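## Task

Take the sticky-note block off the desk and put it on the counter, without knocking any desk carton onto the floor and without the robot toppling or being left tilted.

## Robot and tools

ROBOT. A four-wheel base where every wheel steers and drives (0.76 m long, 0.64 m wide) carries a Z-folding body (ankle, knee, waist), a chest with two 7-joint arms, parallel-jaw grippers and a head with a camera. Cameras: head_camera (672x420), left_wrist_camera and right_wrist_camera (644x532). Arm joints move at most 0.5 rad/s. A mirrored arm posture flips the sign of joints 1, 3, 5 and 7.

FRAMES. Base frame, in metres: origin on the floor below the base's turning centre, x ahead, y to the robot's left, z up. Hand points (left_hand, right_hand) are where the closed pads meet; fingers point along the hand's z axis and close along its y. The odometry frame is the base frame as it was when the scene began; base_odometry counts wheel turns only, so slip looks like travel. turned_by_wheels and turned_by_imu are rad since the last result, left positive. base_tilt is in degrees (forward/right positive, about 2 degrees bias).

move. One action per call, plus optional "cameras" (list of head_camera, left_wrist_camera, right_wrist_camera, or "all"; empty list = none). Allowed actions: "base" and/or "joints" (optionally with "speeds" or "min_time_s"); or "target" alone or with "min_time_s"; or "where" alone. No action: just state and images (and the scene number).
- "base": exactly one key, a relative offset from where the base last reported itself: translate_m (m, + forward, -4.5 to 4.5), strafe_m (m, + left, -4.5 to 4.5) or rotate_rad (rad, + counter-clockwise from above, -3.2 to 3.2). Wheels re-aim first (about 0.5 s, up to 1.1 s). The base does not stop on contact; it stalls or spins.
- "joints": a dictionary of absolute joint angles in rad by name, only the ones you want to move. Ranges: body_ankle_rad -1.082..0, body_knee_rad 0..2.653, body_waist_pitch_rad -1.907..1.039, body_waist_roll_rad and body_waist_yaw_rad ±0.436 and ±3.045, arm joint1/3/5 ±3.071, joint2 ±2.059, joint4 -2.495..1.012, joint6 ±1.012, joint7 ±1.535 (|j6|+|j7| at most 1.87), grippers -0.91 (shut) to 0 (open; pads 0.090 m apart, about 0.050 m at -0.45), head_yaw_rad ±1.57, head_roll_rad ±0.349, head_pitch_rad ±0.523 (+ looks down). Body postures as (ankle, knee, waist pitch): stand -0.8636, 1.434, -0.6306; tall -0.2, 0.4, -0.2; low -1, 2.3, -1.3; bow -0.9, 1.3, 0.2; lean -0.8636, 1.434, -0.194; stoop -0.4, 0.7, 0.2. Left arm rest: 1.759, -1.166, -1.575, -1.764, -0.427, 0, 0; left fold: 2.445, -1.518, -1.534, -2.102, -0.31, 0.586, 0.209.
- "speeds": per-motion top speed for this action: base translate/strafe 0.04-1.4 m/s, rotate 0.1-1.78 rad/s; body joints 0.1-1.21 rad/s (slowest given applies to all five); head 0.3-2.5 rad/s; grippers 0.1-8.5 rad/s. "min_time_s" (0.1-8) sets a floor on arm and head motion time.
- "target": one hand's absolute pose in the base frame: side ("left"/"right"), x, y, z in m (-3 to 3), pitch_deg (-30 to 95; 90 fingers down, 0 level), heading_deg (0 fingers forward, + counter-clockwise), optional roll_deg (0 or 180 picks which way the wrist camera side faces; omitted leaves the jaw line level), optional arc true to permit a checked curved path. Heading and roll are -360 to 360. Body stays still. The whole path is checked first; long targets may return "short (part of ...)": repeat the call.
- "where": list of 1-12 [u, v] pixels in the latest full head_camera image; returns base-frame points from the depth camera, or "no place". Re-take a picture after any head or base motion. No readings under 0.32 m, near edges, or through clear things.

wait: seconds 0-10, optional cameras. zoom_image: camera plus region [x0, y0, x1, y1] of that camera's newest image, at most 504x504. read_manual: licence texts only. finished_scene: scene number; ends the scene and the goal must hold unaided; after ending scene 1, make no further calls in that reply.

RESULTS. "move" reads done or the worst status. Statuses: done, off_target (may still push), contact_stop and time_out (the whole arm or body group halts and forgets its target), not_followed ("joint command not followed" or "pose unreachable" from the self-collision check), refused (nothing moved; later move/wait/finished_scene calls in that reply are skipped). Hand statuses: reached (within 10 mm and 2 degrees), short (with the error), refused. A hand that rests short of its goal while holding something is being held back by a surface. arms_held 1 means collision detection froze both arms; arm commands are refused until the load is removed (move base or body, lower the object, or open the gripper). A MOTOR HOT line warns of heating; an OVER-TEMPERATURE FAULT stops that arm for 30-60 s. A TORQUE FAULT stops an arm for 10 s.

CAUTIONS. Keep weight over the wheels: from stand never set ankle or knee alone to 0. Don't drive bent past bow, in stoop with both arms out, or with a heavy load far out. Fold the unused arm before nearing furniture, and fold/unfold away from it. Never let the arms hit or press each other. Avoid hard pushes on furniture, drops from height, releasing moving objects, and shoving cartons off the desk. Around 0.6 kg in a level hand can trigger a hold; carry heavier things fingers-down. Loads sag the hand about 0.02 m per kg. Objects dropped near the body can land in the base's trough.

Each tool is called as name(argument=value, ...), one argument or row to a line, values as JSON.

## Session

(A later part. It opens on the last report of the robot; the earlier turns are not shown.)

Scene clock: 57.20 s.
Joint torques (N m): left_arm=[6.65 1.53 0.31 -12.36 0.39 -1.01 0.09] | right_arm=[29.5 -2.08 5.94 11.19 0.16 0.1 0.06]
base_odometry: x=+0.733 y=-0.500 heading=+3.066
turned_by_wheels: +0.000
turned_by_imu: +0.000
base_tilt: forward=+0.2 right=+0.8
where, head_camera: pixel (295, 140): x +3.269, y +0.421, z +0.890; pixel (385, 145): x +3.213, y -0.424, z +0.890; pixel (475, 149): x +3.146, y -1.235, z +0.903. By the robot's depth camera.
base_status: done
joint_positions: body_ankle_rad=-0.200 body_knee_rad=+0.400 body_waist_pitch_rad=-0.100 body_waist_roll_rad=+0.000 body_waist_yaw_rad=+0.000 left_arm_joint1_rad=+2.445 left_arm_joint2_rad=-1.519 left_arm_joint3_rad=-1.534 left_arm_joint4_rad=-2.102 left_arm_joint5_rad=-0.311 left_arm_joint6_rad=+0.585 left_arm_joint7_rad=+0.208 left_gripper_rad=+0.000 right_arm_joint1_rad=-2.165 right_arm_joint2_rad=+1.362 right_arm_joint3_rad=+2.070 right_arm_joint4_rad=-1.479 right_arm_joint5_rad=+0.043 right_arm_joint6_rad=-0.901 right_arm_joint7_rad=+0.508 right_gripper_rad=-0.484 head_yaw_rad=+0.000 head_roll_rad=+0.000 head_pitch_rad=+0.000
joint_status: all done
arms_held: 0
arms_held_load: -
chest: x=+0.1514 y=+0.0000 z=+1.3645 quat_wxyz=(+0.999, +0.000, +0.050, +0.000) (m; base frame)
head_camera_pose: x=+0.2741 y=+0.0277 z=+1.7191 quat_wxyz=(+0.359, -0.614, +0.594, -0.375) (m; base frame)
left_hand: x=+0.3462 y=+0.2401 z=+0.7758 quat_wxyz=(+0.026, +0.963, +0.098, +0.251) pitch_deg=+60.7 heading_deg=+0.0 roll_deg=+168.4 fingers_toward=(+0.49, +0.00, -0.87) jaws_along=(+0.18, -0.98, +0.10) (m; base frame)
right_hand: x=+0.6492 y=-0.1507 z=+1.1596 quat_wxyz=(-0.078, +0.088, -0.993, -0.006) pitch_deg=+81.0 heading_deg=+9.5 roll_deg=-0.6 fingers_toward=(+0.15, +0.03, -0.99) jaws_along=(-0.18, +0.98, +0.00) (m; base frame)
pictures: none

move(
  base={"translate_m": 2.73},
  joints={"head_pitch_rad":0.4},
  speeds={"translate_m":0.8},
  cameras=["head_camera"],
)

move(
  where=[
    [400, 300],
    [380, 340],
    [420, 340],
    [360,250],
  ],
)

Scene clock: 65.40 s.
Joint torques (N m): left_arm=[6.99 1.29 0.1 -12.37 0.34 -1.04 0.06] | right_arm=[29.64 -1.72 6.07 10.84 0.02 0.05 -0.13]
move: done
base_odometry: x=-1.990 y=-0.308 heading=+3.072
turned_by_wheels: +0.006
turned_by_imu: +0.001
base_tilt: forward=+0.2 right=+0.9
base_status: done
joint_positions: body_ankle_rad=-0.200 body_knee_rad=+0.400 body_waist_pitch_rad=-0.100 body_waist_roll_rad=+0.000 body_waist_yaw_rad=+0.000 left_arm_joint1_rad=+2.444 left_arm_joint2_rad=-1.519 left_arm_joint3_rad=-1.534 left_arm_joint4_rad=-2.102 left_arm_joint5_rad=-0.311 left_arm_joint6_rad=+0.585 left_arm_joint7_rad=+0.208 left_gripper_rad=+0.000 right_arm_joint1_rad=-2.165 right_arm_joint2_rad=+1.362 right_arm_joint3_rad=+2.069 right_arm_joint4_rad=-1.479 right_arm_joint5_rad=+0.043 right_arm_joint6_rad=-0.901 right_arm_joint7_rad=+0.508 right_gripper_rad=-0.484 head_yaw_rad=+0.000 head_roll_rad=+0.000 head_pitch_rad=+0.400
joint_status: all done
arms_held: 0
arms_held_load: -
chest: x=+0.1518 y=+0.0000 z=+1.3644 quat_wxyz=(+0.999, +0.000, +0.050, +0.000) (m; base frame)
head_camera_pose: x=+0.3042 y=+0.0277 z=+1.6696 quat_wxyz=(+0.234, -0.677, +0.653, -0.246) (m; base frame)
left_hand: x=+0.3472 y=+0.2399 z=+0.7759 quat_wxyz=(+0.026, +0.962, +0.098, +0.252) pitch_deg=+60.7 heading_deg=+0.0 roll_deg=+168.3 fingers_toward=(+0.49, +0.00, -0.87) jaws_along=(+0.18, -0.98, +0.10) (m; base frame)
right_hand: x=+0.6495 y=-0.1511 z=+1.1591 quat_wxyz=(-0.077, +0.087, -0.993, -0.006) pitch_deg=+81.1 heading_deg=+9.7 roll_deg=-0.4 fingers_toward=(+0.15, +0.03, -0.99) jaws_along=(-0.17, +0.98, +0.00) (m; base frame)
pictures: head_camera
camera_calibration:
head_camera: T_world_to_cam=[[0.0253554, -0.999316, 0.0269253, -0.0250422], [-0.769591, -0.0367027, -0.637481, 1.2995], [0.638033, -0.00455789, -0.769996, 1.0916], [0, 0, 0, 1]] pos_world=[0.304239, 0.0276454, 1.66961]

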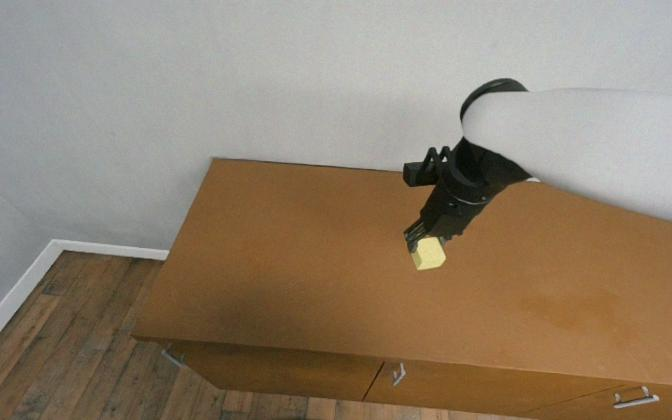

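Scene clock: 65.40 s.
Joint torques (N m): left_arm=[6.99 1.29 0.1 -12.37 0.34 -1.04 0.06] | right_arm=[29.64 -1.72 6.07 10.84 0.02 0.05 -0.13]
base_odometry: x=-1.990 y=-0.308 heading=+3.072
turned_by_wheels: +0.000
turned_by_imu: +0.000
base_tilt: forward=+0.2 right=+0.9
where, head_camera: pixel (400, 300): x +0.644, y -0.144, z +0.918; pixel (380, 340): x +0.546, y -0.088, z +0.917; pixel (420, 340): x +0.548, y -0.179, z +0.920; pixel (360, 250): x +0.786, y -0.048, z +0.917. By the robot's depth camera.
base_status: done
joint_positions: body_ankle_rad=-0.200 body_knee_rad=+0.400 body_waist_pitch_rad=-0.100 body_waist_roll_rad=+0.000 body_waist_yaw_rad=+0.000 left_arm_joint1_rad=+2.444 left_arm_joint2_rad=-1.519 left_arm_joint3_rad=-1.534 left_arm_joint4_rad=-2.102 left_arm_joint5_rad=-0.311 left_arm_joint6_rad=+0.585 left_arm_joint7_rad=+0.208 left_gripper_rad=+0.000 right_arm_joint1_rad=-2.165 right_arm_joint2_rad=+1.362 right_arm_joint3_rad=+2.069 right_arm_joint4_rad=-1.479 right_arm_joint5_rad=+0.043 right_arm_joint6_rad=-0.901 right_arm_joint7_rad=+0.508 right_gripper_rad=-0.484 head_yaw_rad=+0.000 head_roll_rad=+0.000 head_pitch_rad=+0.400
joint_status: all done
arms_held: 0
arms_held_load: -
chest: x=+0.1518 y=+0.0000 z=+1.3644 quat_wxyz=(+0.999, +0.000, +0.050, +0.000) (m; base frame)
head_camera_pose: x=+0.3042 y=+0.0277 z=+1.6696 quat_wxyz=(+0.234, -0.677, +0.653, -0.246) (m; base frame)
left_hand: x=+0.3472 y=+0.2399 z=+0.7759 quat_wxyz=(+0.026, +0.962, +0.098, +0.252) pitch_deg=+60.7 heading_deg=+0.0 roll_deg=+168.3 fingers_toward=(+0.49, +0.00, -0.87) jaws_along=(+0.18, -0.98, +0.10) (m; base frame)
right_hand: x=+0.6495 y=-0.1511 z=+1.1591 quat_wxyz=(-0.077, +0.087, -0.993, -0.006) pitch_deg=+81.1 heading_deg=+9.7 roll_deg=-0.4 fingers_toward=(+0.15, +0.03, -0.99) jaws_along=(-0.17, +0.98, +0.00) (m; base frame)
pictures: none

move(
  target={"side":"right","x":0.67,"y":-0.151,"z":0.943,"pitch_deg":87,"heading_deg":10},
  cameras=["right_wrist_camera"],
)

Scene clock: 68.23 s.
Joint torques (N m): left_arm=[6.58 1.52 0.09 -12.29 0.29 -1.01 0.09] | right_arm=[33.33 0.51 5.41 8.69 -0.66 0.02 -0.25]
move: done
base_odometry: x=-1.990 y=-0.308 heading=+3.072
turned_by_wheels: +0.000
turned_by_imu: +0.000
base_tilt: forward=+0.2 right=+0.8
base_status: not commanded
joint_positions: body_ankle_rad=-0.200 body_knee_rad=+0.400 body_waist_pitch_rad=-0.100 body_waist_roll_rad=+0.000 body_waist_yaw_rad=+0.000 left_arm_joint1_rad=+2.444 left_arm_joint2_rad=-1.519 left_arm_joint3_rad=-1.534 left_arm_joint4_rad=-2.102 left_arm_joint5_rad=-0.311 left_arm_joint6_rad=+0.585 left_arm_joint7_rad=+0.208 left_gripper_rad=+0.000 right_arm_joint1_rad=-2.741 right_arm_joint2_rad=+1.464 right_arm_joint3_rad=+2.047 right_arm_joint4_rad=-1.144 right_arm_joint5_rad=-0.184 right_arm_joint6_rad=-0.763 right_arm_joint7_rad=+0.353 right_gripper_rad=-0.484 head_yaw_rad=+0.000 head_roll_rad=+0.000 head_pitch_rad=+0.400
joint_status: not commanded
arms_held: 0
arms_held_load: -
chest: x=+0.1518 y=+0.0000 z=+1.3644 quat_wxyz=(+0.999, +0.000, +0.050, +0.000) (m; base frame)
head_camera_pose: x=+0.3042 y=+0.0277 z=+1.6696 quat_wxyz=(+0.234, -0.677, +0.653, -0.246) (m; base frame)
left_hand: x=+0.3470 y=+0.2399 z=+0.7758 quat_wxyz=(+0.026, +0.963, +0.098, +0.252) pitch_deg=+60.7 heading_deg=-0.1 roll_deg=+168.3 fingers_toward=(+0.49, +0.00, -0.87) jaws_along=(+0.18, -0.98, +0.10) (m; base frame)
right_hand: x=+0.6714 y=-0.1517 z=+0.9448 quat_wxyz=(-0.028, +0.086, -0.996, -0.002) pitch_deg=+86.8 heading_deg=+9.8 roll_deg=+0.0 fingers_toward=(+0.05, +0.01, -1.00) jaws_along=(-0.17, +0.99, +0.00) (m; base frame)
right_hand_status: reached (straight line, to end with the hand's camera side forward, planned for 1.5 s): 2 mm and 0.2 deg off.
pictures: right_wrist_camera
camera_calibration:
right_wrist_camera: T_world_to_cam=[[0.190403, -0.981625, 0.0126306, -0.293556], [-0.867837, -0.16229, 0.469596, 0.120897], [-0.458917, -0.100374, -0.882791, 1.26526], [0, 0, 0, 1]] pos_world=[0.741461, -0.141543, 1.06389]

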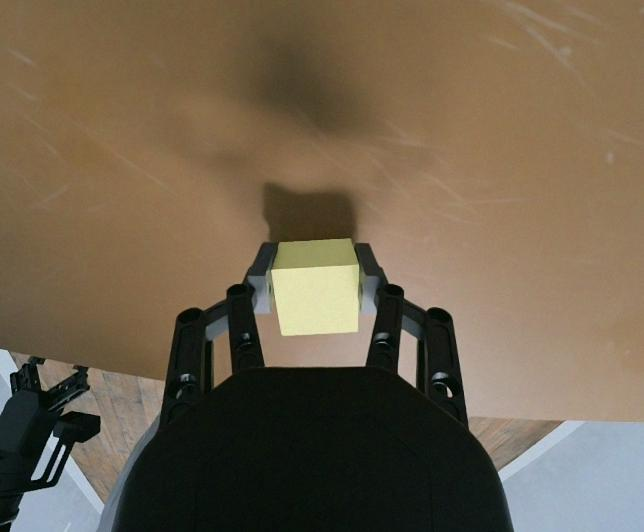

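move(
  joints={"right_gripper_rad":-0.15},
  speeds={"right_gripper_rad":0.6},
)

move(
  target={"side":"right","x":0.66,"y":-0.151,"z":1.06,"pitch_deg":84,"heading_deg":10},
  cameras=["right_wrist_camera"],
)

Scene clock: 70.37 s.
Joint torques (N m): left_arm=[6.85 1.61 0.11 -12.29 0.39 -1.07 0.04] | right_arm=[33.21 0.44 5.69 8.79 -0.44 -0.03 -0.28]
move: done
base_odometry: x=-1.990 y=-0.308 heading=+3.072
turned_by_wheels: +0.000
turned_by_imu: +0.000
base_tilt: forward=+0.2 right=+0.8
base_status: not commanded
joint_positions: body_ankle_rad=-0.200 body_knee_rad=+0.400 body_waist_pitch_rad=-0.100 body_waist_roll_rad=+0.000 body_waist_yaw_rad=+0.000 left_arm_joint1_rad=+2.444 left_arm_joint2_rad=-1.519 left_arm_joint3_rad=-1.534 left_arm_joint4_rad=-2.102 left_arm_joint5_rad=-0.311 left_arm_joint6_rad=+0.585 left_arm_joint7_rad=+0.208 left_gripper_rad=+0.000 right_arm_joint1_rad=-2.743 right_arm_joint2_rad=+1.464 right_arm_joint3_rad=+2.047 right_arm_joint4_rad=-1.144 right_arm_joint5_rad=-0.184 right_arm_joint6_rad=-0.763 right_arm_joint7_rad=+0.353 right_gripper_rad=-0.151 head_yaw_rad=+0.000 head_roll_rad=+0.000 head_pitch_rad=+0.400
joint_status: all done
arms_held: 0
arms_held_load: -
chest: x=+0.1518 y=+0.0000 z=+1.3644 quat_wxyz=(+0.999, +0.000, +0.050, +0.000) (m; base frame)
head_camera_pose: x=+0.3042 y=+0.0277 z=+1.6696 quat_wxyz=(+0.234, -0.677, +0.653, -0.246) (m; base frame)
left_hand: x=+0.3470 y=+0.2399 z=+0.7758 quat_wxyz=(+0.026, +0.963, +0.098, +0.252) pitch_deg=+60.7 heading_deg=-0.1 roll_deg=+168.3 fingers_toward=(+0.49, +0.00, -0.87) jaws_along=(+0.18, -0.98, +0.10) (m; base frame)
right_hand: x=+0.6708 y=-0.1516 z=+0.9440 quat_wxyz=(-0.027, +0.086, -0.996, -0.003) pitch_deg=+86.9 heading_deg=+9.9 roll_deg=+0.0 fingers_toward=(+0.05, +0.01, -1.00) jaws_along=(-0.17, +0.99, +0.00) (m; base frame)
pictures: none

Scene clock: 71.87 s.
Joint torques (N m): left_arm=[6.63 1.17 0 -12.27 0.43 -1.06 0.05] | right_arm=[32.97 -1.98 6.3 9.43 0.35 -0.17 0.22]
move: done
base_odometry: x=-1.990 y=-0.308 heading=+3.072
turned_by_wheels: +0.000
turned_by_imu: +0.000
base_tilt: forward=+0.1 right=+0.9
base_status: not commanded
joint_positions: body_ankle_rad=-0.200 body_knee_rad=+0.400 body_waist_pitch_rad=-0.100 body_waist_roll_rad=+0.000 body_waist_yaw_rad=+0.000 left_arm_joint1_rad=+2.444 left_arm_joint2_rad=-1.519 left_arm_joint3_rad=-1.534 left_arm_joint4_rad=-2.102 left_arm_joint5_rad=-0.311 left_arm_joint6_rad=+0.585 left_arm_joint7_rad=+0.208 left_gripper_rad=+0.000 right_arm_joint1_rad=-2.417 right_arm_joint2_rad=+1.395 right_arm_joint3_rad=+2.065 right_arm_joint4_rad=-1.388 right_arm_joint5_rad=-0.074 right_arm_joint6_rad=-0.804 right_arm_joint7_rad=+0.440 right_gripper_rad=-0.150 head_yaw_rad=+0.000 head_roll_rad=+0.000 head_pitch_rad=+0.400
joint_status: not commanded
arms_held: 0
arms_held_load: -
chest: x=+0.1518 y=+0.0000 z=+1.3644 quat_wxyz=(+0.999, +0.000, +0.050, +0.000) (m; base frame)
head_camera_pose: x=+0.3042 y=+0.0277 z=+1.6696 quat_wxyz=(+0.234, -0.677, +0.653, -0.246) (m; base frame)
left_hand: x=+0.3469 y=+0.2399 z=+0.7758 quat_wxyz=(+0.026, +0.963, +0.098, +0.252) pitch_deg=+60.7 heading_deg=-0.1 roll_deg=+168.3 fingers_toward=(+0.49, +0.00, -0.87) jaws_along=(+0.18, -0.98, +0.10) (m; base frame)
right_hand: x=+0.6597 y=-0.1505 z=+1.0589 quat_wxyz=(-0.052, +0.088, -0.995, -0.004) pitch_deg=+84.1 heading_deg=+9.8 roll_deg=-0.3 fingers_toward=(+0.10, +0.02, -0.99) jaws_along=(-0.18, +0.98, +0.00) (m; base frame)
right_hand_status: reached (straight line, to end with the hand's camera side forward, planned for 1.0 s): 1 mm and 0.1 deg off.
pictures: right_wrist_camera
camera_calibration:
right_wrist_camera: T_world_to_cam=[[0.194262, -0.980843, 0.0144614, -0.296056], [-0.888511, -0.169689, 0.426326, 0.115667], [-0.415705, -0.095668, -0.904454, 1.35572], [0, 0, 0, 1]] pos_world=[0.723865, -0.141057, 1.18116]

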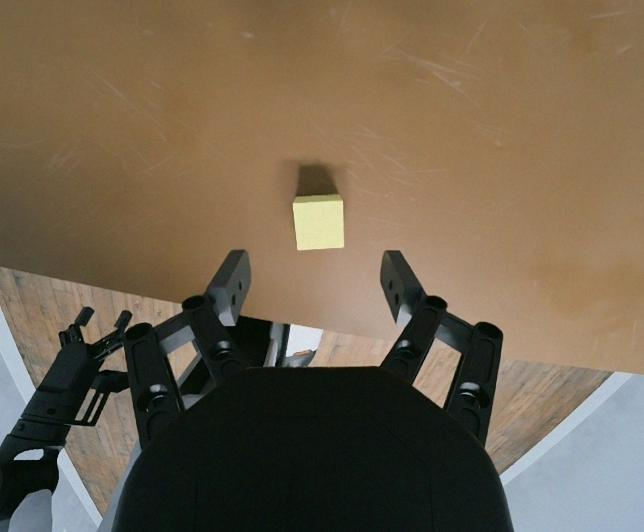

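finished_scene(
  scene=3,
)

The scene is finished: the task was done.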